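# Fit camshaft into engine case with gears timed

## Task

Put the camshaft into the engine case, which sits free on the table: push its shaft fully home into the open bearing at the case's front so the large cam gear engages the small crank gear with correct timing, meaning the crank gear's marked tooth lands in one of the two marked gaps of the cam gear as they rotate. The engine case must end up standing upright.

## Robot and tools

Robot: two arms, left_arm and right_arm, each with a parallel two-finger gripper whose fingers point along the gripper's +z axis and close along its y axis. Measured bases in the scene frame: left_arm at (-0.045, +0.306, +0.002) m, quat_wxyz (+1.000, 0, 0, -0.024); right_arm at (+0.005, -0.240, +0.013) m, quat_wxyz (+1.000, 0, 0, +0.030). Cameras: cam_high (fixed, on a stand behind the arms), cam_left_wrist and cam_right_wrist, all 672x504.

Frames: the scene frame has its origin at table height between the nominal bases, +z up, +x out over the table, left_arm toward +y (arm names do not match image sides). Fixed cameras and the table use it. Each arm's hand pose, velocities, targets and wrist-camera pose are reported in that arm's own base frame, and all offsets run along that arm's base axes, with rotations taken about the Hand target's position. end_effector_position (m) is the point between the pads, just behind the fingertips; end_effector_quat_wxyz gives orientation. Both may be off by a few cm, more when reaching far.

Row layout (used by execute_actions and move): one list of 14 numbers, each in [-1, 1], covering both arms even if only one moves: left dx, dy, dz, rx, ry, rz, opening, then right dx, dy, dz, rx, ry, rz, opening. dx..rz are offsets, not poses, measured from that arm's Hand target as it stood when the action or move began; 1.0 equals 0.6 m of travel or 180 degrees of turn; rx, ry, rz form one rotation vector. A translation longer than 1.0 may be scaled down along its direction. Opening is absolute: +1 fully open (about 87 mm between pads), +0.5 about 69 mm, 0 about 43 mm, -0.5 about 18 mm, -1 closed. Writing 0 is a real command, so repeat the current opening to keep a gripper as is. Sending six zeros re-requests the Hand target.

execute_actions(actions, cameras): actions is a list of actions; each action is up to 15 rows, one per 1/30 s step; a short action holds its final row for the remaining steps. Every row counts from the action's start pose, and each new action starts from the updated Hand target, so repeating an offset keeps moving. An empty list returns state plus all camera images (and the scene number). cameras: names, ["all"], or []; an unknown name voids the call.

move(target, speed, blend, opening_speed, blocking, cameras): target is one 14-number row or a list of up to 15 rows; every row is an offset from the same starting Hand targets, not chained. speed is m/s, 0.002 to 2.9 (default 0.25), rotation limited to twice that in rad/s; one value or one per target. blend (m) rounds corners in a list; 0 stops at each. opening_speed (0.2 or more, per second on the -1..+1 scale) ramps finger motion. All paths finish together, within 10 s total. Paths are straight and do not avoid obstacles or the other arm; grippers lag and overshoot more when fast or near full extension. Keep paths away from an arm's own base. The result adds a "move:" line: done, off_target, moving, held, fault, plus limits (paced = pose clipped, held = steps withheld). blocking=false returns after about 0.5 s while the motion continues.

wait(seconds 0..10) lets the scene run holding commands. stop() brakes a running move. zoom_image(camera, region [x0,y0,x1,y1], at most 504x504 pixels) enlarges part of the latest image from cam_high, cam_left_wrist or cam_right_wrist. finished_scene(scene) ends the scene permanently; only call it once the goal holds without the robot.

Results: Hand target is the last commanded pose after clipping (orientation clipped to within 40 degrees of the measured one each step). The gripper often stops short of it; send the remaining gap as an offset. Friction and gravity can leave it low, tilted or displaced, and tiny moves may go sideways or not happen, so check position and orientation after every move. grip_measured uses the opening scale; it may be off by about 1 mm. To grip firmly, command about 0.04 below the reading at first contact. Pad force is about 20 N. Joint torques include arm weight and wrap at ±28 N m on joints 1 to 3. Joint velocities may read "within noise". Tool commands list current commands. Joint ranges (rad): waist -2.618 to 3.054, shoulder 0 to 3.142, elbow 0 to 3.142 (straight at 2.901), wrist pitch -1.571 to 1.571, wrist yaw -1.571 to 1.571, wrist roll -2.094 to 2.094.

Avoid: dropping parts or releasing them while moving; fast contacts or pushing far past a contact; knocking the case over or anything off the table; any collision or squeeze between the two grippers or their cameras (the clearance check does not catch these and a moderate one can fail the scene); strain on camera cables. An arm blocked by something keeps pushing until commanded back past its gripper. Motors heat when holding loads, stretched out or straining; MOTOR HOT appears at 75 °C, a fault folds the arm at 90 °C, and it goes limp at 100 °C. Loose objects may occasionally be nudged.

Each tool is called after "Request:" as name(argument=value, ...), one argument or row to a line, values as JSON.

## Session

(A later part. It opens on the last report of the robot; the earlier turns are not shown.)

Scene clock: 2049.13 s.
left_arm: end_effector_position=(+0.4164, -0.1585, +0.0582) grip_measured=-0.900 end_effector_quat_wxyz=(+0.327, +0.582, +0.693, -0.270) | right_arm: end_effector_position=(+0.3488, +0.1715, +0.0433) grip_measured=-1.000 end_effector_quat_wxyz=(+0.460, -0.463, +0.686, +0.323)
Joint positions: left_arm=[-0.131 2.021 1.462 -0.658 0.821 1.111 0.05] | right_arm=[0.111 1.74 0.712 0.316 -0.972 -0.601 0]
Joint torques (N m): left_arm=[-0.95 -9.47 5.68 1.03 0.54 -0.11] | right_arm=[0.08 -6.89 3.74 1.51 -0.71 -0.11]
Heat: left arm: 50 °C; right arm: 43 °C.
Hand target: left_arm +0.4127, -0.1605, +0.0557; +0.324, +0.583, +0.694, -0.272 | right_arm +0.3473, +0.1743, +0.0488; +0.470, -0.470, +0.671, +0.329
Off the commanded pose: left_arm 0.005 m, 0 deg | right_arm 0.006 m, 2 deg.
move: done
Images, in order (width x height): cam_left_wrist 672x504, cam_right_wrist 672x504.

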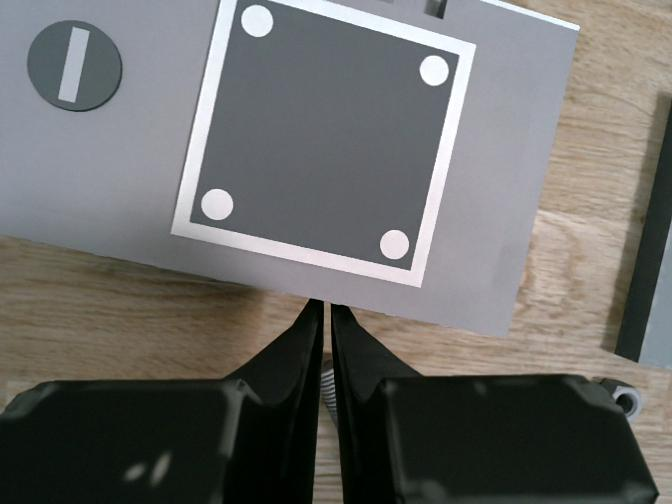

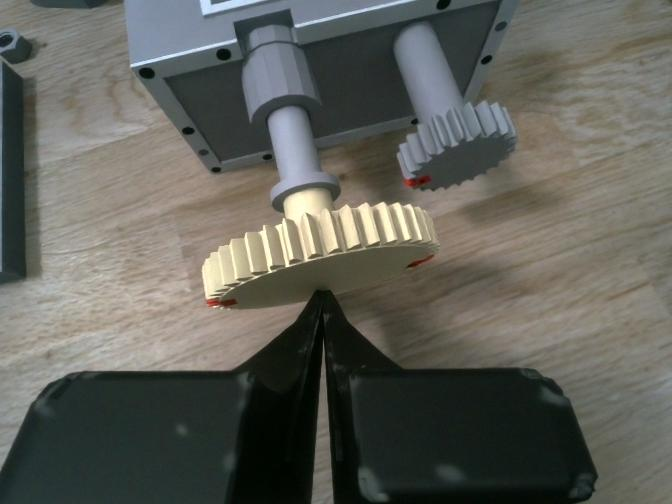

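Request:
execute_actions(
  actions=[],
)

Scene clock: 2067.63 s.
left_arm: end_effector_position=(+0.4165, -0.1585, +0.0583) grip_measured=-0.900 end_effector_quat_wxyz=(+0.327, +0.582, +0.694, -0.270) | right_arm: end_effector_position=(+0.3488, +0.1715, +0.0433) grip_measured=-1.000 end_effector_quat_wxyz=(+0.460, -0.463, +0.686, +0.323)
Joint positions: left_arm=[-0.131 2.021 1.462 -0.658 0.821 1.111 0.05] | right_arm=[0.111 1.74 0.712 0.316 -0.972 -0.601 0]
Joint velocities: within noise
Joint torques (N m): left_arm=[-0.95 -9.46 5.68 1.05 0.54 -0.11] | right_arm=[0.05 -6.89 3.75 1.51 -0.71 -0.11]
Motor temperatures (°C): left_arm=[23 38 31 45 27 25 24] | right_arm=[25 33 39 42 28 26 29]
Heat: left arm: 45 °C; right arm: 42 °C.
Hand target: left_arm +0.4127, -0.1605, +0.0557; +0.324, +0.583, +0.694, -0.272 | right_arm +0.3473, +0.1743, +0.0488; +0.470, -0.470, +0.671, +0.329
Tool commands: left_gripper/opening=-0.9 right_gripper/opening=-1.0
Off the commanded pose: left_arm 0.005 m, 0 deg | right_arm 0.006 m, 2 deg.

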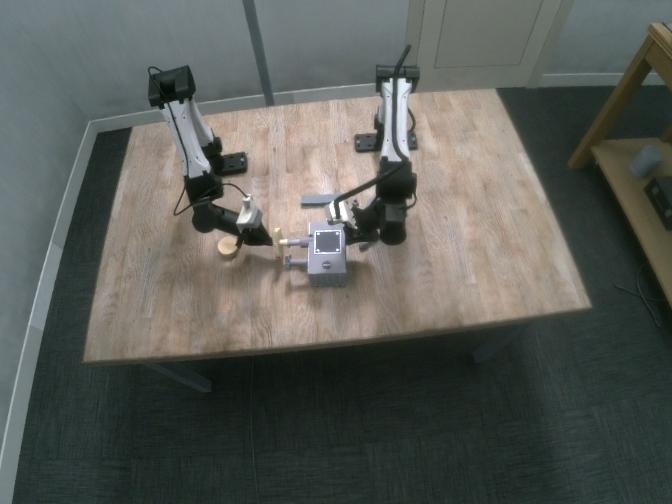

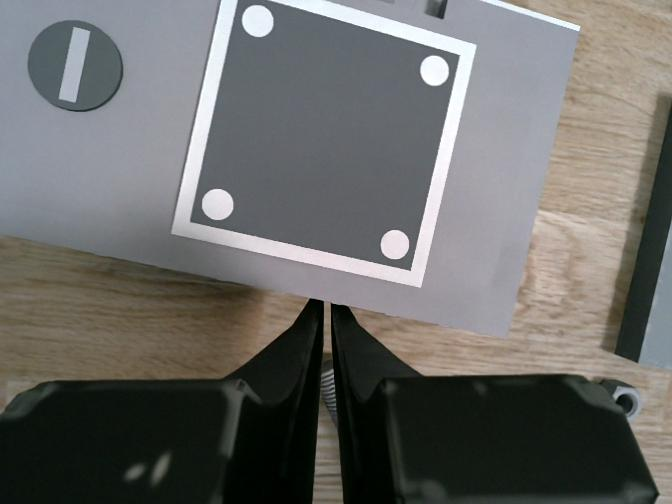

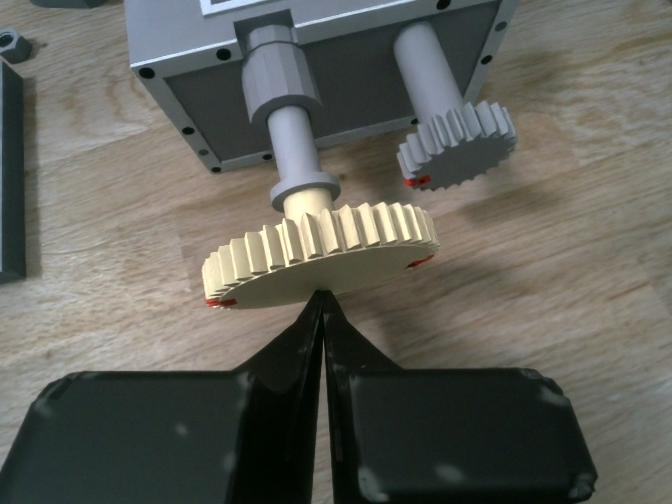

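Request:
move(
  target=[0.002, -0.014, 0.003, 0, 0, 0, -0.9, 0, 0, 0, 0, 0, 0, -1],
  speed=0.04,
  cameras=["cam_left_wrist","cam_right_wrist"],
)

Request:
move(
  target=[0, 0, 0, 0, 0, 0, -0.9, 0.003, 0.025, 0, 0, 0, 0, -1],
  speed=0.04,
  cameras=["cam_left_wrist","cam_right_wrist"],
)

Scene clock: 2074.83 s.
left_arm: end_effector_position=(+0.4168, -0.1605, +0.0567) grip_measured=-0.900 end_effector_quat_wxyz=(+0.322, +0.579, +0.701, -0.265) | right_arm: end_effector_position=(+0.3488, +0.1715, +0.0433) grip_measured=-1.000 end_effector_quat_wxyz=(+0.460, -0.463, +0.686, +0.323)
Joint positions: left_arm=[-0.142 2.021 1.462 -0.649 0.799 1.085 0.05] | right_arm=[0.111 1.74 0.712 0.316 -0.972 -0.601 0]
Joint torques (N m): left_arm=[-1.83 -9.33 6.5 1.12 0.71 -0.14] | right_arm=[0.03 -6.91 3.77 1.51 -0.7 -0.11]
Heat: left arm: 44 °C; right arm: 42 °C.
Hand target: left_arm +0.4140, -0.1688, +0.0575; +0.324, +0.583, +0.694, -0.271 | right_arm +0.3473, +0.1743, +0.0488; +0.470, -0.470, +0.671, +0.329
Off the commanded pose: left_arm 0.009 m, 1 deg | right_arm 0.006 m, 2 deg.
move: done
Images, in order (width x height): cam_left_wrist 672x504, cam_right_wrist 672x504.

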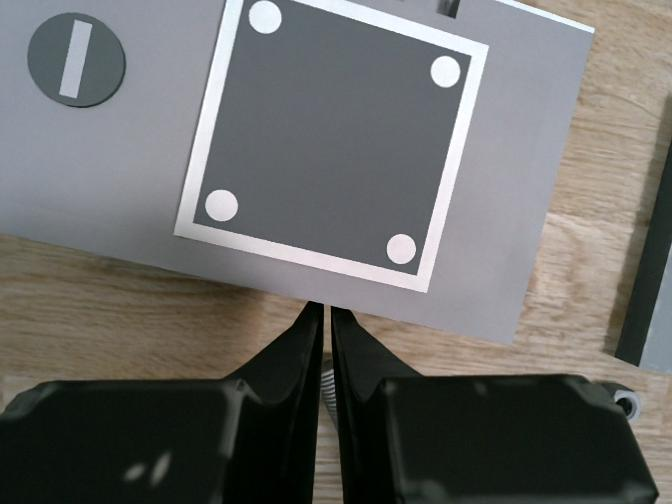

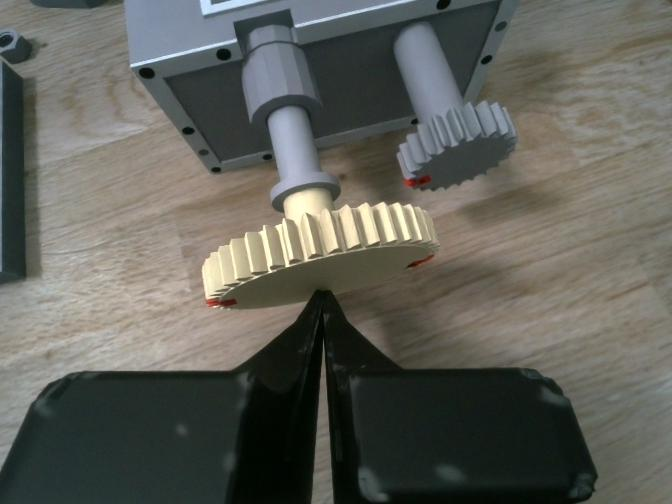

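Scene clock: 2075.80 s.
left_arm: end_effector_position=(+0.4175, -0.1591, +0.0559) grip_measured=-0.900 end_effector_quat_wxyz=(+0.320, +0.579, +0.703, -0.261) | right_arm: end_effector_position=(+0.3516, +0.1736, +0.0416) grip_measured=-1.000 end_effector_quat_wxyz=(+0.457, -0.454, +0.697, +0.314)
Joint positions: left_arm=[-0.142 2.021 1.462 -0.648 0.789 1.084 0.05] | right_arm=[0.128 1.74 0.712 0.331 -0.929 -0.566 0]
Joint torques (N m): left_arm=[-1.83 -9.33 6.52 1.11 0.83 -0.13] | right_arm=[2.85 -5.82 4.04 1.86 -0.78 0.02]
Heat: left arm: 44 °C; right arm: 42 °C.
Hand target: left_arm +0.4140, -0.1688, +0.0575; +0.324, +0.583, +0.694, -0.272 | right_arm +0.3491, +0.1893, +0.0488; +0.470, -0.470, +0.671, +0.329
Off the commanded pose: left_arm 0.010 m, 2 deg | right_arm 0.017 m, 4 deg.
move: off_target (right_arm)
Images, in order (width x height): cam_left_wrist 672x504, cam_right_wrist 672x504.

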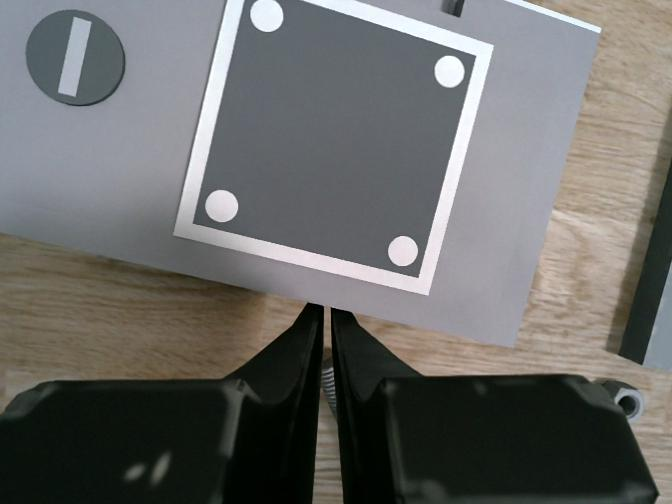

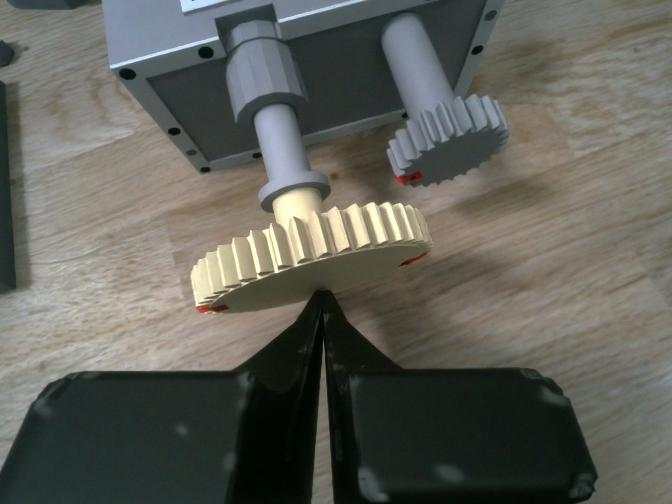

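Request:
move(
  target=[0, -0.006, 0, 0, 0, 0, -0.9, -0.006, 0.015, 0, 0, 0, 0, -1],
  speed=0.04,
  cameras=["cam_left_wrist","cam_right_wrist"],
)

Scene clock: 2081.80 s.
left_arm: end_effector_position=(+0.4192, -0.1561, +0.0541) grip_measured=-0.900 end_effector_quat_wxyz=(+0.317, +0.578, +0.709, -0.252) | right_arm: end_effector_position=(+0.3512, +0.1778, +0.0383) grip_measured=-1.000 end_effector_quat_wxyz=(+0.457, -0.450, +0.704, +0.306)
Joint positions: left_arm=[-0.142 2.021 1.462 -0.644 0.767 1.077 0.05] | right_arm=[0.151 1.74 0.698 0.363 -0.889 -0.54 0]
Joint torques (N m): left_arm=[-2.66 -9.33 6.52 1.16 1.05 -0.15] | right_arm=[3.56 -6.3 3.92 1.88 -0.91 0.06]
Heat: left arm: 43 °C; right arm: 43 °C.
Hand target: left_arm +0.4139, -0.1724, +0.0575; +0.324, +0.583, +0.694, -0.272 | right_arm +0.3455, +0.1983, +0.0488; +0.469, -0.470, +0.671, +0.330
Off the commanded pose: left_arm 0.017 m, 3 deg | right_arm 0.024 m, 5 deg.
move: off_target (left_arm, right_arm)
Images, in order (width x height): cam_left_wrist 672x504, cam_right_wrist 672x504.

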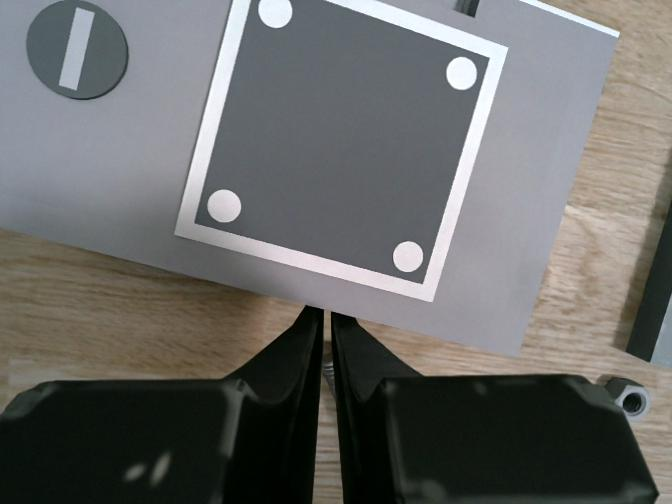

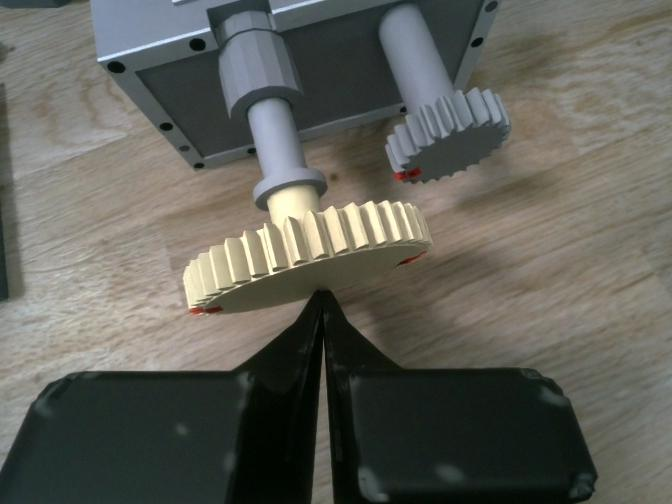

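Request:
zoom_image(
  camera="cam_right_wrist",
  region=[170, 0, 450, 320],
)

Scaled by 1.575 from the camera's 672x504 image, which has a finer 960x720 frame.

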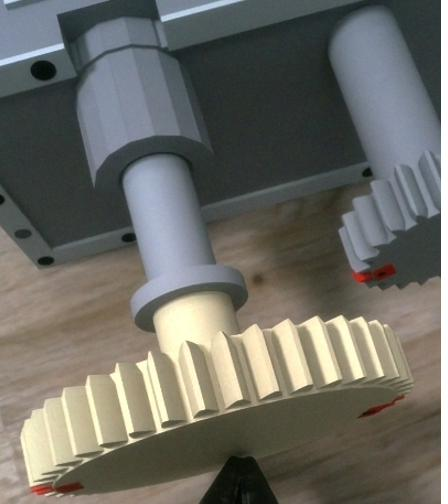

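Request:
move(
  target=[
    [0, -0.012, 0, 0, 0, 0, -0.9, 0, 0.012, 0, 0, 0, 0, -1],
    [0, -0.012, 0, 0, 0, 0, -0.9, -0.02, 0.012, 0, 0, 0, 0, -1],
    [0, -0.012, 0, 0, 0, 0, -0.9, 0.01, 0.012, 0.01, 0, 0, 0, -1],
    [0, -0.012, 0, 0, 0, 0, -0.9, -0.015, 0.015, 0.02, 0, 0, 0, -1],
    [0, -0.012, 0, 0, 0, 0, -0.9, 0, 0.015, 0.01, 0, 0, 0, -1],
  ],
  speed=0.05,
  blend=0.003,
  cameras=["cam_left_wrist","cam_right_wrist"],
)

Scene clock: 2102.97 s.
left_arm: end_effector_position=(+0.4216, -0.1537, +0.0523) grip_measured=-0.900 end_effector_quat_wxyz=(+0.313, +0.574, +0.717, -0.242) | right_arm: end_effector_position=(+0.3403, +0.1840, +0.0321) grip_measured=-1.000 end_effector_quat_wxyz=(+0.442, -0.446, +0.717, +0.304)
Joint positions: left_arm=[-0.144 2.021 1.462 -0.634 0.74 1.057 0.05] | right_arm=[0.186 1.723 0.671 0.358 -0.846 -0.511 0]
Joint torques (N m): left_arm=[-4.07 -9.33 6.46 1.24 1.29 -0.17] | right_arm=[3.06 -6.15 6.49 1.92 -1.14 0.03]
Motor temperatures (°C): left_arm=[23 43 32 42 27 25 24] | right_arm=[26 33 39 44 28 26 28]
Heat: left arm: 43 °C; right arm: 44 °C.
Hand target: left_arm +0.4140, -0.1796, +0.0575; +0.324, +0.583, +0.694, -0.272 | right_arm +0.3455, +0.2073, +0.0548; +0.470, -0.470, +0.671, +0.329
Off the commanded pose: left_arm 0.027 m, 5 deg | right_arm 0.033 m, 7 deg.
move: off_target (left_arm, right_arm)
Images, in order (width x height): cam_left_wrist 672x504, cam_right_wrist 672x504.

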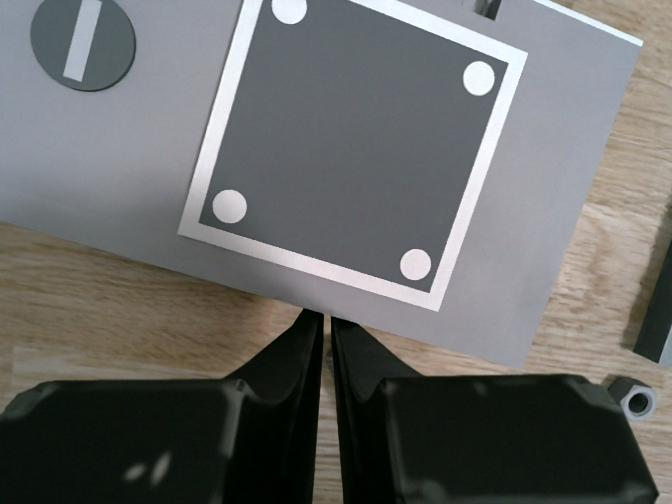

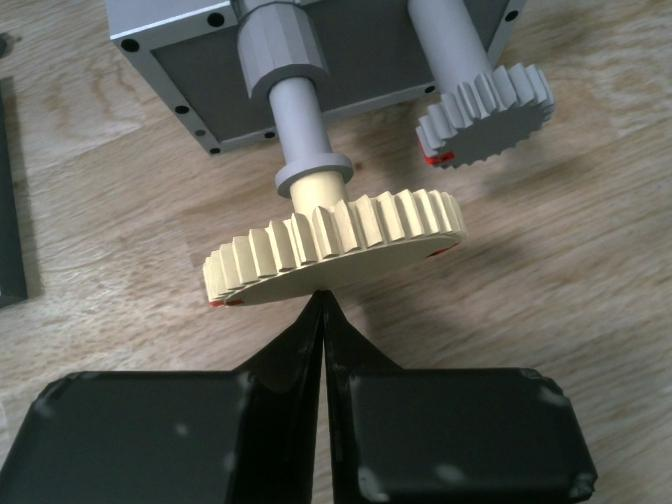

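Request:
zoom_image(
  camera="cam_right_wrist",
  region=[190, 0, 470, 320],
)

Scaled by 1.575 from the camera's 672x504 image, which has a finer 960x720 frame.

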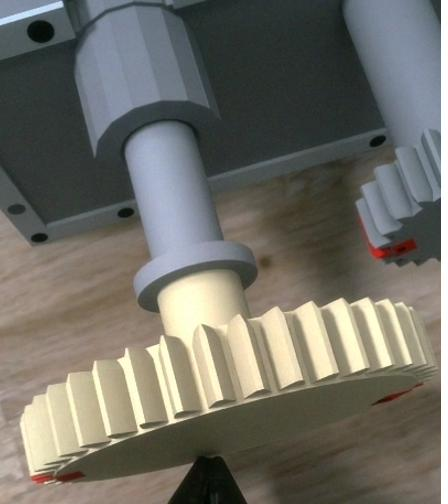

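Request:
zoom_image(
  camera="cam_right_wrist",
  region=[225, 40, 365, 200],
)

Scaled by 3.150 from the camera's 672x504 image, which has a finer 960x720 frame.

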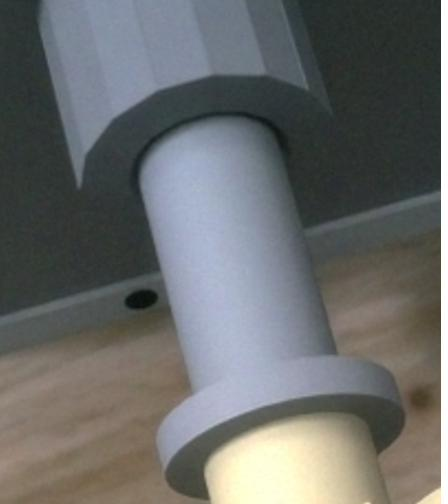

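Request:
move(
  target=[
    [0, 0.012, 0, 0, 0, 0, -0.9, 0, -0.055, 0.0, 0, 0, 0, -1],
    [0, 0.012, 0, 0, 0, 0, -0.9, 0.006, -0.06, 0.035, 0, 0, 0, -1],
  ],
  speed=0.06,
  cameras=["cam_right_wrist"],
)

Scene clock: 2144.47 s.
left_arm: end_effector_position=(+0.4215, -0.1540, +0.0523) grip_measured=-0.900 end_effector_quat_wxyz=(+0.313, +0.575, +0.716, -0.242) | right_arm: end_effector_position=(+0.3413, +0.1721, +0.0610) grip_measured=-1.000 end_effector_quat_wxyz=(+0.454, -0.463, +0.683, +0.336)
Joint positions: left_arm=[-0.145 2.021 1.462 -0.634 0.74 1.059 0.05] | right_arm=[0.107 1.676 0.734 0.206 -0.999 -0.609 0]
Joint torques (N m): left_arm=[-2.32 -9.42 6.48 1.09 1.35 0.01] | right_arm=[-0.5 -7.91 6.34 1.25 -0.5 -0.15]
Heat: left arm: 45 °C; right arm: 44 °C.
Hand target: left_arm +0.4139, -0.1725, +0.0575; +0.324, +0.583, +0.694, -0.272 | right_arm +0.3491, +0.1713, +0.0758; +0.470, -0.470, +0.671, +0.329
Off the commanded pose: left_arm 0.021 m, 5 deg | right_arm 0.017 m, 3 deg.
move: off_target (left_arm, right_arm)
Images, in order (width x height): cam_right_wrist 672x504.

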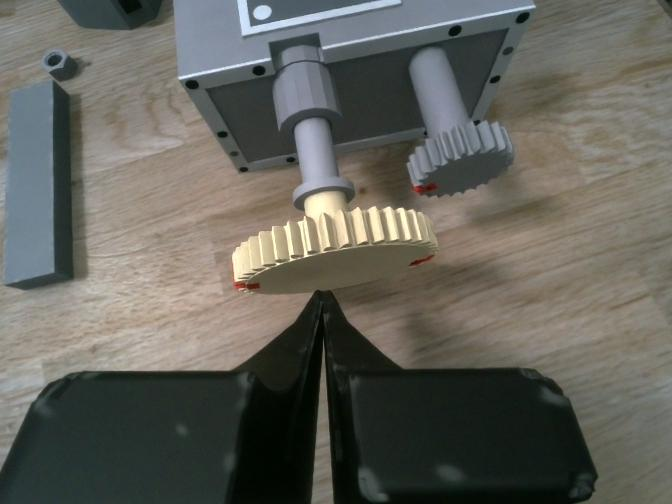

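Request:
zoom_image(
  camera="cam_right_wrist",
  region=[220, 20, 530, 300],
)

Scaled by 1.626 from the camera's 672x504 image, which has a finer 960x720 frame.

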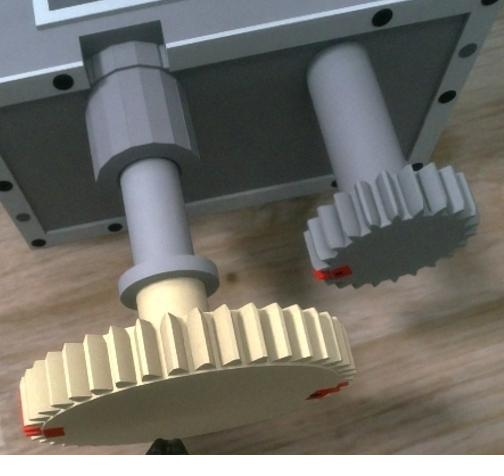

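Request:
move(
  target=[
    [0, 0.0, 0, 0, 0, 0, -0.9, 0.01, -0.005, -0.035, 0, 0, 0, -1],
    [0, 0, 0, 0, 0, 0, -0.9, 0.01, 0.02, -0.035, 0, 0, 0, -1],
  ],
  speed=0.06,
  cameras=["cam_right_wrist"],
)

Scene clock: 2162.47 s.
left_arm: end_effector_position=(+0.4215, -0.1540, +0.0523) grip_measured=-0.900 end_effector_quat_wxyz=(+0.313, +0.575, +0.716, -0.242) | right_arm: end_effector_position=(+0.3503, +0.1785, +0.0510) grip_measured=-1.000 end_effector_quat_wxyz=(+0.461, -0.464, +0.680, +0.332)
Joint positions: left_arm=[-0.145 2.021 1.462 -0.634 0.74 1.059 0.05] | right_arm=[0.126 1.736 0.734 0.306 -0.982 -0.582 0]
Joint torques (N m): left_arm=[-2.32 -9.4 6.48 1.09 1.35 0.01] | right_arm=[1.2 -5.71 5.01 1.59 -0.36 0]
Heat: left arm: 46 °C; right arm: 43 °C.
Hand target: left_arm +0.4139, -0.1725, +0.0575; +0.324, +0.583, +0.694, -0.272 | right_arm +0.3550, +0.1834, +0.0548; +0.469, -0.470, +0.671, +0.330
Off the commanded pose: left_arm 0.021 m, 5 deg | right_arm 0.008 m, 2 deg.
move: off_target (left_arm)
Images, in order (width x height): cam_right_wrist 672x504.

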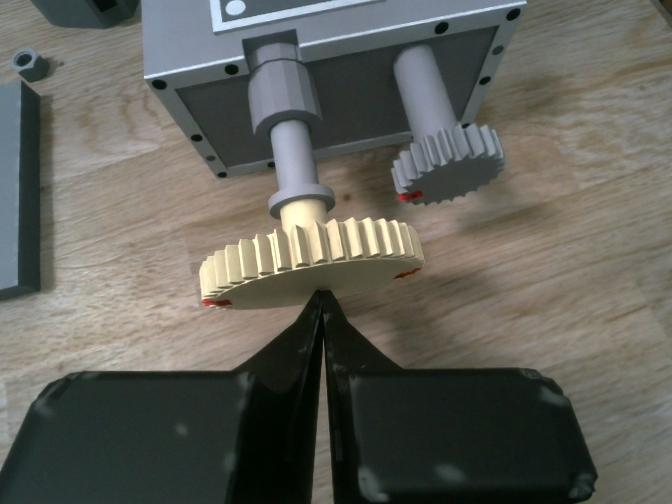

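Request:
move(
  target=[
    [0, -0.01, 0, 0, 0, 0, -0.9, -0.004, 0.02, 0.01, 0, 0, 0, -1],
    [0, -0.01, 0, 0, 0, 0, -0.9, -0.004, 0.035, 0.04, 0, 0, 0, -1],
    [0, -0.01, 0, 0, 0, 0, -0.9, -0.004, 0.04, 0.02, 0, 0, 0, -1],
  ],
  speed=0.06,
  blend=0.002,
  cameras=["cam_right_wrist"],
)

Scene clock: 2169.10 s.
left_arm: end_effector_position=(+0.4216, -0.1541, +0.0523) grip_measured=-0.900 end_effector_quat_wxyz=(+0.313, +0.575, +0.716, -0.241) | right_arm: end_effector_position=(+0.3519, +0.1806, +0.0461) grip_measured=-1.000 end_effector_quat_wxyz=(+0.444, -0.444, +0.717, +0.303)
Joint positions: left_arm=[-0.145 2.021 1.462 -0.634 0.739 1.059 0.05] | right_arm=[0.169 1.711 0.734 0.278 -0.856 -0.521 0]
Joint torques (N m): left_arm=[-3.69 -9.33 6.49 1.21 1.3 -0.15] | right_arm=[4.11 -6.57 5.67 2 -1.09 0.06]
Heat: left arm: 46 °C; right arm: 43 °C.
Hand target: left_arm +0.4139, -0.1784, +0.0575; +0.324, +0.583, +0.694, -0.272 | right_arm +0.3527, +0.2073, +0.0669; +0.470, -0.470, +0.671, +0.329
Off the commanded pose: left_arm 0.026 m, 5 deg | right_arm 0.034 m, 7 deg.
move: off_target (left_arm, right_arm)
Images, in order (width x height): cam_right_wrist 672x504.

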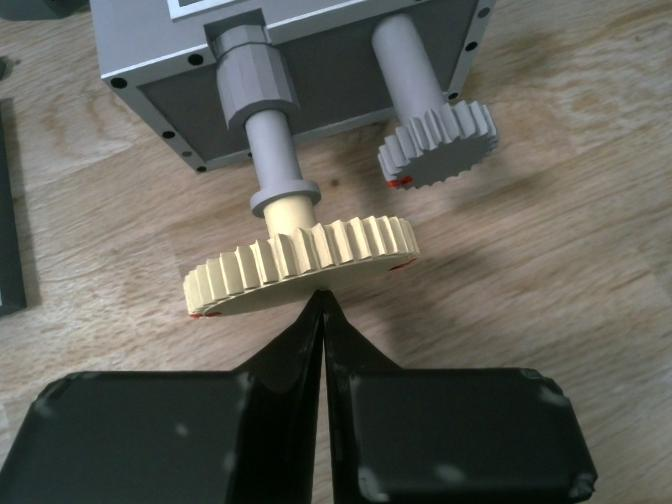

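Request:
move(
  target=[
    [0, 0, 0, 0, 0, 0, -0.9, 0.022, -0.005, -0.02, 0, 0, 0, -1],
    [0, 0, 0, 0, 0, 0, -0.9, 0.012, -0.005, 0.015, 0, 0, 0, -1],
    [0, 0, 0, 0, 0, 0, -0.9, -0.025, -0.005, 0.015, 0, 0, 0, -1],
    [0, 0, 0, 0, 0, 0, -0.9, -0.02, -0.005, -0.025, 0, 0, 0, -1],
    [0, 0, 0, 0, 0, 0, -0.9, 0.022, -0.002, -0.02, 0, 0, 0, -1],
    [0, 0, 0, 0, 0, 0, -0.9, 0.012, -0.002, 0.015, 0, 0, 0, -1],
    [0, 0, 0, 0, 0, 0, -0.9, -0.025, -0.002, 0.015, 0, 0, 0, -1],
    [0, 0, 0, 0, 0, 0, -0.9, -0.02, 0, -0.025, 0, 0, 0, -1],
    [0, 0, 0, 0, 0, 0, -0.9, 0.0, 0, 0.0, 0, 0, 0, -1],
  ],
  speed=0.05,
  blend=0.004,
  cameras=["cam_right_wrist"],
)

Scene clock: 2190.60 s.
left_arm: end_effector_position=(+0.4222, -0.1532, +0.0519) grip_measured=-0.900 end_effector_quat_wxyz=(+0.313, +0.575, +0.717, -0.238) | right_arm: end_effector_position=(+0.3456, +0.1833, +0.0409) grip_measured=-1.000 end_effector_quat_wxyz=(+0.442, -0.445, +0.717, +0.303)
Joint positions: left_arm=[-0.145 2.021 1.462 -0.633 0.733 1.059 0.05] | right_arm=[0.182 1.708 0.705 0.307 -0.846 -0.515 0]
Joint torques (N m): left_arm=[-3.67 -9.36 6.52 1.2 1.37 -0.15] | right_arm=[3.02 -6.31 7.65 1.81 -1.18 0.03]
Heat: left arm: 47 °C; right arm: 46 °C.
Hand target: left_arm +0.4139, -0.1784, +0.0575; +0.324, +0.583, +0.694, -0.272 | right_arm +0.3526, +0.2074, +0.0668; +0.470, -0.470, +0.671, +0.329
Off the commanded pose: left_arm 0.027 m, 5 deg | right_arm 0.036 m, 7 deg.
move: off_target (left_arm, right_arm)
Images, in order (width x height): cam_right_wrist 672x504.

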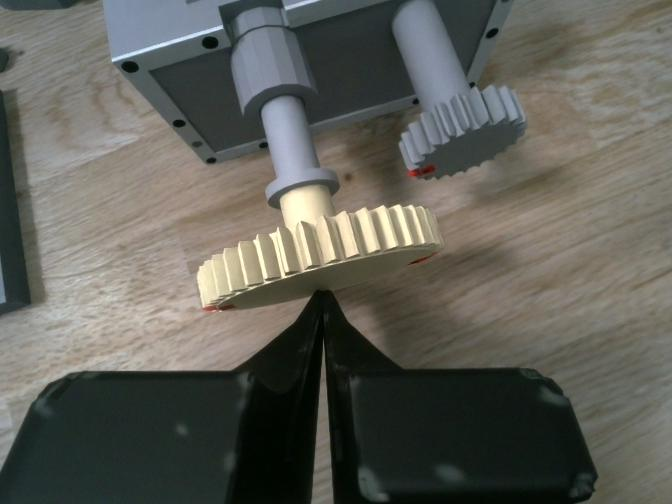

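Request:
zoom_image(
  camera="cam_right_wrist",
  region=[210, 0, 370, 230],
)

Scaled by 2.191 from the camera's 672x504 image, which has a finer 960x720 frame.

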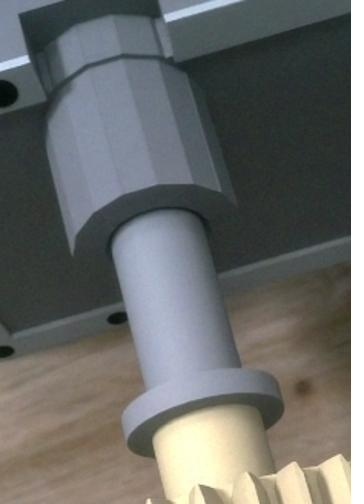

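Request:
move(
  target=[
    [0, 0, 0, 0, 0, 0, -0.9, 0.005, -0.005, 0.04, 0, 0, 0, -1],
    [0, 0, 0, 0, 0, 0, -0.9, 0.005, 0.01, 0.07, 0, 0, 0, -1],
  ],
  speed=0.05,
  blend=0.004,
  cameras=["cam_right_wrist"],
)

Scene clock: 2215.53 s.
left_arm: end_effector_position=(+0.4223, -0.1538, +0.0519) grip_measured=-0.900 end_effector_quat_wxyz=(+0.313, +0.576, +0.717, -0.238) | right_arm: end_effector_position=(+0.3480, +0.1992, +0.0817) grip_measured=-1.000 end_effector_quat_wxyz=(+0.440, -0.454, +0.706, +0.319)
Joint positions: left_arm=[-0.147 2.021 1.462 -0.631 0.732 1.059 0.05] | right_arm=[0.214 1.636 0.813 0.142 -0.864 -0.497 0]
Joint torques (N m): left_arm=[-3.52 -9.33 6.52 1.18 1.37 -0.15] | right_arm=[1.65 -7.83 7.47 1.73 -0.8 0.04]
Motor temperatures (°C): left_arm=[24 47 33 37 29 25 24] | right_arm=[26 33 43 45 29 26 28]
Heat: left arm: 47 °C; right arm: 45 °C.
Hand target: left_arm +0.4139, -0.1785, +0.0575; +0.324, +0.583, +0.694, -0.272 | right_arm +0.3556, +0.2134, +0.1088; +0.469, -0.470, +0.671, +0.330
Off the commanded pose: left_arm 0.027 m, 5 deg | right_arm 0.032 m, 6 deg.
move: off_target (left_arm, right_arm)
Images, in order (width x height): cam_right_wrist 672x504.

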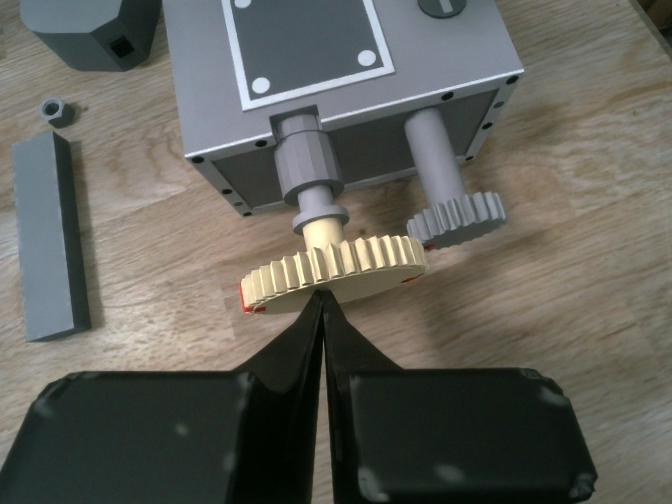

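Request:
zoom_image(
  camera="cam_right_wrist",
  region=[220, 80, 530, 340],
)

Scaled by 1.626 from the camera's 672x504 image, which has a finer 960x720 frame.

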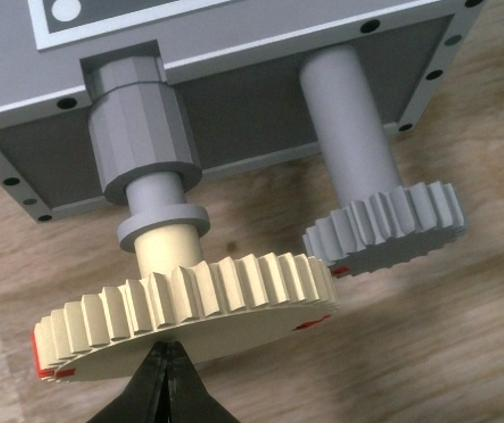

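Request:
move(
  target=[
    [0, 0.008, 0, 0, 0, 0, -0.9, 0, -0.07, 0.0, 0, 0, 0, -1],
    [0, 0.008, 0, 0, 0, 0, -0.9, -0.06, -0.25, 0.06, 0, 0, 0, -1],
  ],
  speed=0.12,
  blend=[0.01,0],
  cameras=["cam_right_wrist"],
)

Scene clock: 2230.07 s.
left_arm: end_effector_position=(+0.4220, -0.1546, +0.0519) grip_measured=-0.900 end_effector_quat_wxyz=(+0.313, +0.576, +0.716, -0.238) | right_arm: end_effector_position=(+0.3143, +0.0652, +0.1374) grip_measured=-1.000 end_effector_quat_wxyz=(+0.461, -0.468, +0.677, +0.331)
Joint positions: left_arm=[-0.149 2.021 1.462 -0.631 0.732 1.059 0.05] | right_arm=[-0.278 1.568 1.064 -0.897 -1.202 -1.371 0]
Joint torques (N m): left_arm=[-2.22 -9.4 6.49 1.09 1.42 -0.03] | right_arm=[-0.34 -4.68 6.87 0.36 -0.76 -0.11]
Heat: left arm: 47 °C; right arm: 45 °C.
Hand target: left_arm +0.4139, -0.1736, +0.0575; +0.324, +0.583, +0.694, -0.272 | right_arm +0.3196, +0.0634, +0.1447; +0.469, -0.470, +0.671, +0.330
Off the commanded pose: left_arm 0.021 m, 5 deg | right_arm 0.009 m, 1 deg.
move: off_target (left_arm)
Images, in order (width x height): cam_right_wrist 672x504.

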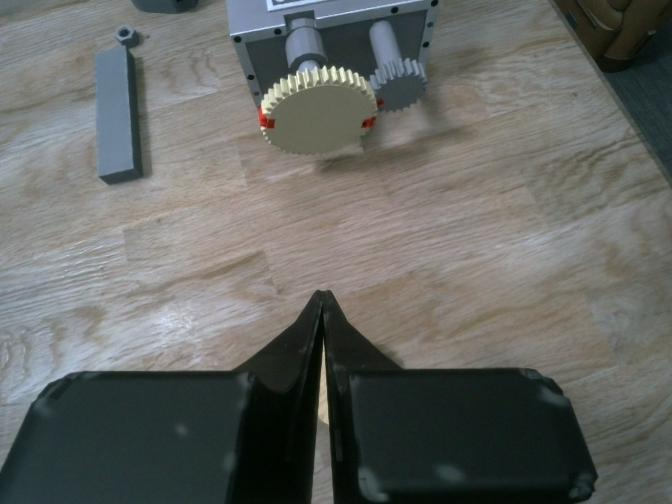

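Request:
zoom_image(
  camera="cam_right_wrist",
  region=[225, 10, 455, 180],
)

Request:
zoom_image(
  camera="cam_right_wrist",
  region=[330, 50, 440, 150],
)

Scaled by 2.191 from the camera's 672x504 image, which has a finer 960x720 frame.

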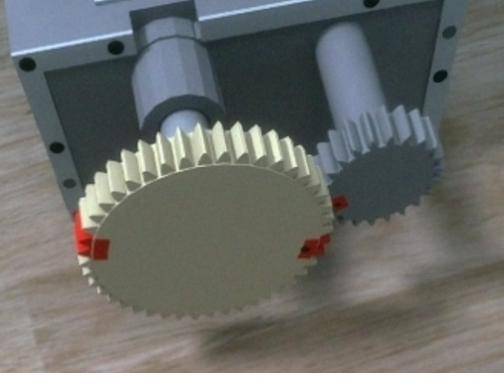

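Scaled by 4.582 from the camera's 672x504 image, which has a finer 960x720 frame.

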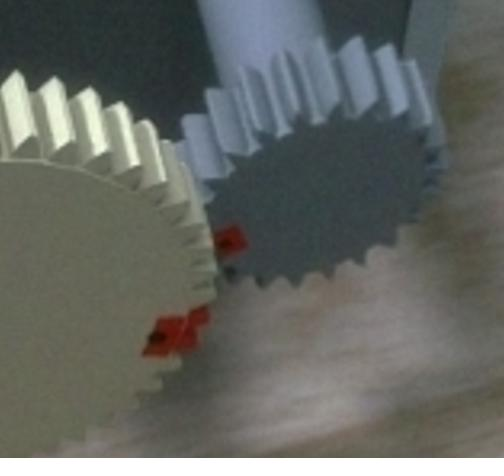

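Request:
move(
  target=[0, 0, 0, 0, 0, 0, -0.9, 0.01, 0.05, -0.03, 0.104, -0.038, 0, -1],
  speed=0.15,
  cameras=["cam_right_wrist"],
)

Request:
zoom_image(
  camera="cam_right_wrist",
  region=[230, 100, 480, 300],
)

Scene clock: 2257.37 s.
left_arm: end_effector_position=(+0.4220, -0.1546, +0.0519) grip_measured=-0.900 end_effector_quat_wxyz=(+0.313, +0.576, +0.716, -0.238) | right_arm: end_effector_position=(+0.3277, +0.0892, +0.1259) grip_measured=-1.000 end_effector_quat_wxyz=(+0.555, -0.428, +0.578, +0.418)
Joint positions: left_arm=[-0.149 2.021 1.462 -0.631 0.732 1.059 0.05] | right_arm=[-0.272 1.666 0.857 -0.322 -1.533 -1.122 0]
Joint torques (N m): left_arm=[-2.22 -9.4 6.5 1.09 1.42 -0.03] | right_arm=[0.92 -6.23 3.58 0.87 -0.72 -0.02]
Heat: left arm: 48 °C; right arm: 43 °C.
Hand target: left_arm +0.4139, -0.1736, +0.0575; +0.324, +0.583, +0.694, -0.272 | right_arm +0.3257, +0.0934, +0.1268; +0.579, -0.406, +0.579, +0.406
Off the commanded pose: left_arm 0.021 m, 5 deg | right_arm 0.005 m, 4 deg.
move: off_target (left_arm, right_arm)
Images, in order (width x height): cam_right_wrist 672x504.

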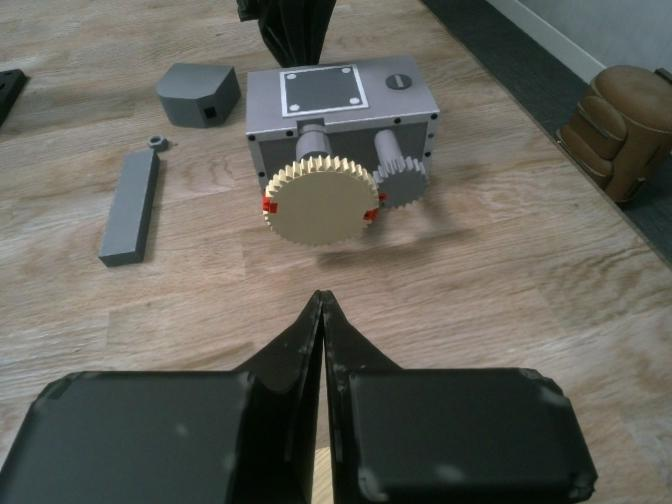

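Scaled by 2.016 from the camera's 672x504 image, which has a finer 960x720 frame.

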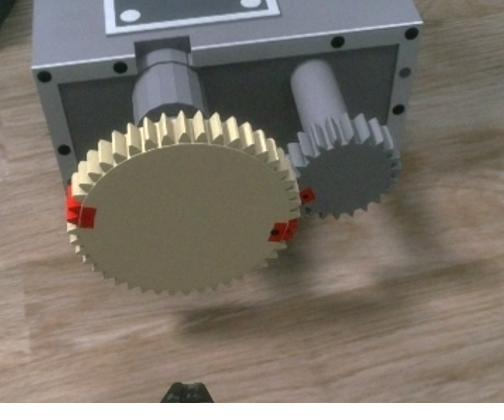

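Request:
zoom_image(
  camera="cam_right_wrist",
  region=[340, 140, 440, 230],
)

Request:
zoom_image(
  camera="cam_right_wrist",
  region=[255, 140, 385, 250],
)

Scaled by 5.040 from the camera's 672x504 image, which has a finer 960x720 frame.

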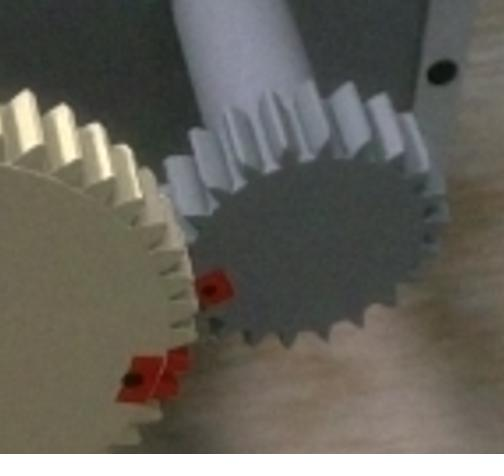

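Scaled by 3.877 from the camera's 672x504 image, which has a finer 960x720 frame.

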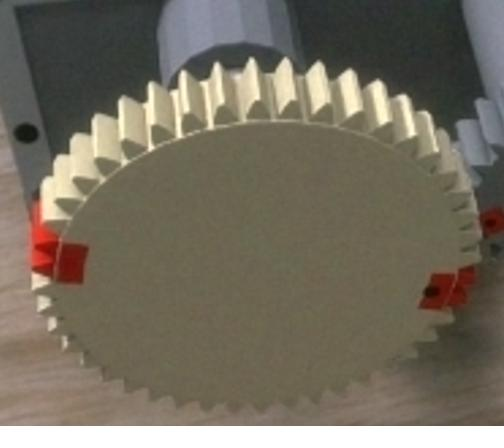

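Request:
move(
  target=[0, 0, 0, 0, 0, 0, -0.9, -0.013, 0.183, -0.035, -0.055, 0.008, 0.067, -1],
  speed=0.1,
  cameras=["cam_right_wrist"],
)

Scene clock: 2314.70 s.
left_arm: end_effector_position=(+0.4220, -0.1546, +0.0519) grip_measured=-0.900 end_effector_quat_wxyz=(+0.313, +0.576, +0.716, -0.238) | right_arm: end_effector_position=(+0.3185, +0.2022, +0.1019) grip_measured=-1.000 end_effector_quat_wxyz=(+0.481, -0.504, +0.579, +0.424)
Joint positions: left_arm=[-0.149 2.021 1.462 -0.631 0.732 1.059 0.05] | right_arm=[0.128 1.661 0.736 0.311 -1.256 -0.585 0]
Joint torques (N m): left_arm=[-2.22 -9.4 6.5 1.09 1.42 -0.03] | right_arm=[0.61 -7.6 3.67 1.43 -0.28 -0.02]
Motor temperatures (°C): left_arm=[23 49 33 34 30 25 24] | right_arm=[25 33 39 39 28 26 28]
Heat: left arm: 49 °C; right arm: 39 °C.
Hand target: left_arm +0.4139, -0.1736, +0.0575; +0.324, +0.583, +0.694, -0.272 | right_arm +0.3178, +0.2032, +0.1058; +0.488, -0.508, +0.573, +0.418
Off the commanded pose: left_arm 0.021 m, 5 deg | right_arm 0.004 m, 1 deg.
move: off_target (left_arm)
Images, in order (width x height): cam_right_wrist 672x504.

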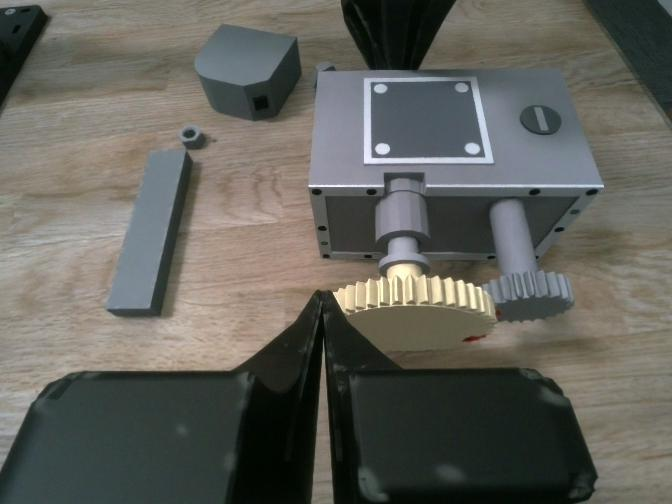

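Request:
move(
  target=[0, 0, 0, 0, 0, 0, -0.9, 0.006, 0.018, -0.045, 0, 0, 0, -1],
  speed=0.08,
  cameras=["cam_right_wrist"],
)

Scene clock: 2325.93 s.
left_arm: end_effector_position=(+0.4218, -0.1552, +0.0522) grip_measured=-0.900 end_effector_quat_wxyz=(+0.313, +0.576, +0.716, -0.240) | right_arm: end_effector_position=(+0.3187, +0.2134, +0.0816) grip_measured=-1.000 end_effector_quat_wxyz=(+0.481, -0.506, +0.574, +0.427)
Joint positions: left_arm=[-0.149 2.021 1.462 -0.631 0.736 1.059 0.05] | right_arm=[0.162 1.742 0.696 0.491 -1.239 -0.526 0]
Joint torques (N m): left_arm=[-2.24 -9.4 6.49 1.09 1.38 -0.03] | right_arm=[0.57 -5.53 3.52 1.61 -0.11 -0.06]
Heat: left arm: 49 °C; right arm: 39 °C.
Hand target: left_arm +0.4139, -0.1736, +0.0575; +0.324, +0.583, +0.694, -0.272 | right_arm +0.3215, +0.2140, +0.0788; +0.489, -0.508, +0.573, +0.418
Off the commanded pose: left_arm 0.021 m, 5 deg | right_arm 0.004 m, 1 deg.
move: off_target (left_arm)
Images, in order (width x height): cam_right_wrist 672x504.

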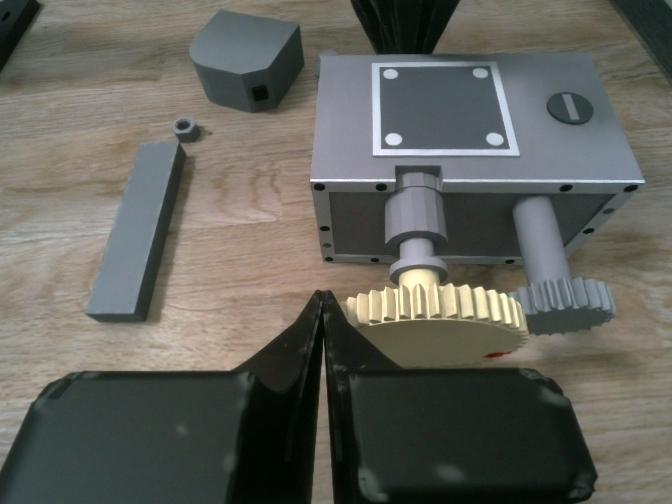

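Request:
move(
  target=[0, 0, 0, 0, 0, 0, -0.9, 0.014, 0.004, -0.02, 0, 0, 0, -1],
  speed=0.05,
  cameras=["cam_right_wrist"],
)

Request:
zoom_image(
  camera="cam_right_wrist",
  region=[270, 220, 650, 400],
)

Scene clock: 2336.40 s.
left_arm: end_effector_position=(+0.4204, -0.1589, +0.0535) grip_measured=-0.900 end_effector_quat_wxyz=(+0.315, +0.577, +0.712, -0.247) | right_arm: end_effector_position=(+0.3208, +0.2147, +0.0647) grip_measured=-1.000 end_effector_quat_wxyz=(+0.474, -0.502, +0.579, +0.434)
Joint positions: left_arm=[-0.153 2.021 1.462 -0.631 0.75 1.059 0.05] | right_arm=[0.164 1.811 0.696 0.545 -1.242 -0.519 0]
Joint torques (N m): left_arm=[-1.89 -9.37 6.49 1.1 1.21 -0.03] | right_arm=[0.65 -5.94 4.66 1.65 -0.06 -0.07]
Heat: left arm: 49 °C; right arm: 40 °C.
Hand target: left_arm +0.4139, -0.1736, +0.0575; +0.324, +0.583, +0.694, -0.271 | right_arm +0.3298, +0.2164, +0.0668; +0.488, -0.508, +0.574, +0.418
Off the commanded pose: left_arm 0.017 m, 4 deg | right_arm 0.009 m, 3 deg.
move: off_target (left_arm, right_arm)
Images, in order (width x height): cam_right_wrist 672x504.

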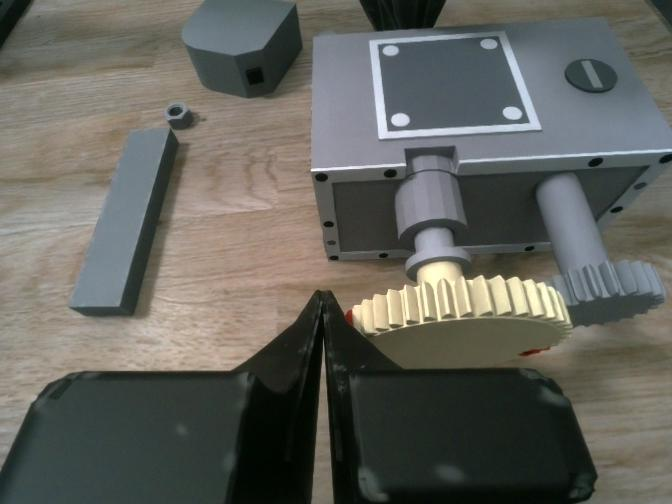

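Scaled by 1.326 from the camera's 672x504 image, which has a finer 960x720 frame.

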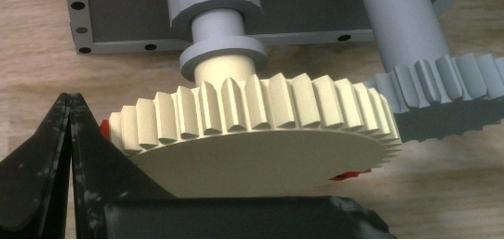

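Request:
move(
  target=[
    [0, 0, 0, 0, 0, 0, -0.9, 0.0, 0.002, 0.025, 0, 0, 0, -1],
    [0, 0, 0, 0, 0, 0, -0.9, 0.014, 0.002, 0.02, 0, 0, 0, -1],
  ],
  speed=0.06,
  cameras=["cam_right_wrist"],
)

Request:
zoom_image(
  camera="cam_right_wrist",
  region=[270, 220, 650, 400],
)

Scene clock: 2343.00 s.
left_arm: end_effector_position=(+0.4199, -0.1602, +0.0539) grip_measured=-0.900 end_effector_quat_wxyz=(+0.316, +0.578, +0.710, -0.249) | right_arm: end_effector_position=(+0.3274, +0.2160, +0.0742) grip_measured=-1.000 end_effector_quat_wxyz=(+0.478, -0.502, +0.579, +0.429)
Joint positions: left_arm=[-0.154 2.021 1.462 -0.631 0.755 1.059 0.05] | right_arm=[0.167 1.794 0.725 0.516 -1.231 -0.511 0]
Joint torques (N m): left_arm=[-1.74 -9.35 6.48 1.1 1.16 -0.04] | right_arm=[0.34 -5.68 6.39 1.34 -0.18 -0.12]
Heat: left arm: 49 °C; right arm: 40 °C.
Hand target: left_arm +0.4139, -0.1736, +0.0575; +0.324, +0.583, +0.694, -0.271 | right_arm +0.3383, +0.2175, +0.0788; +0.488, -0.508, +0.574, +0.418
Off the commanded pose: left_arm 0.015 m, 3 deg | right_arm 0.012 m, 2 deg.
move: off_target (left_arm, right_arm)
Images, in order (width x height): cam_right_wrist 672x504.

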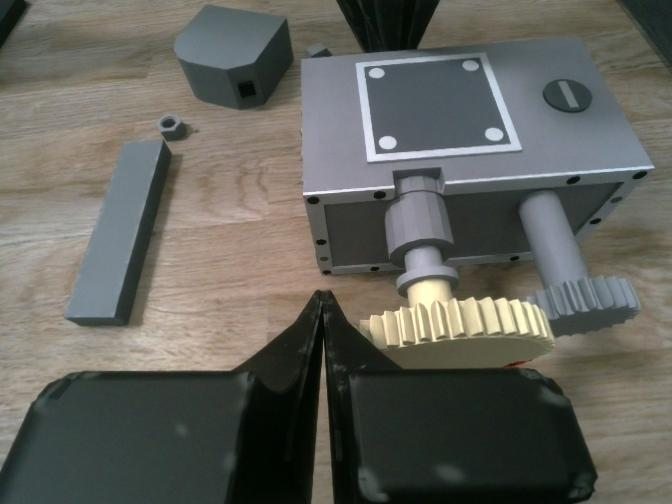

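Scaled by 1.326 from the camera's 672x504 image, which has a finer 960x720 frame.

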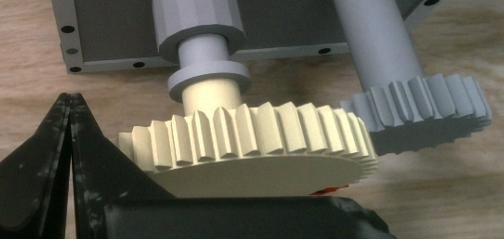

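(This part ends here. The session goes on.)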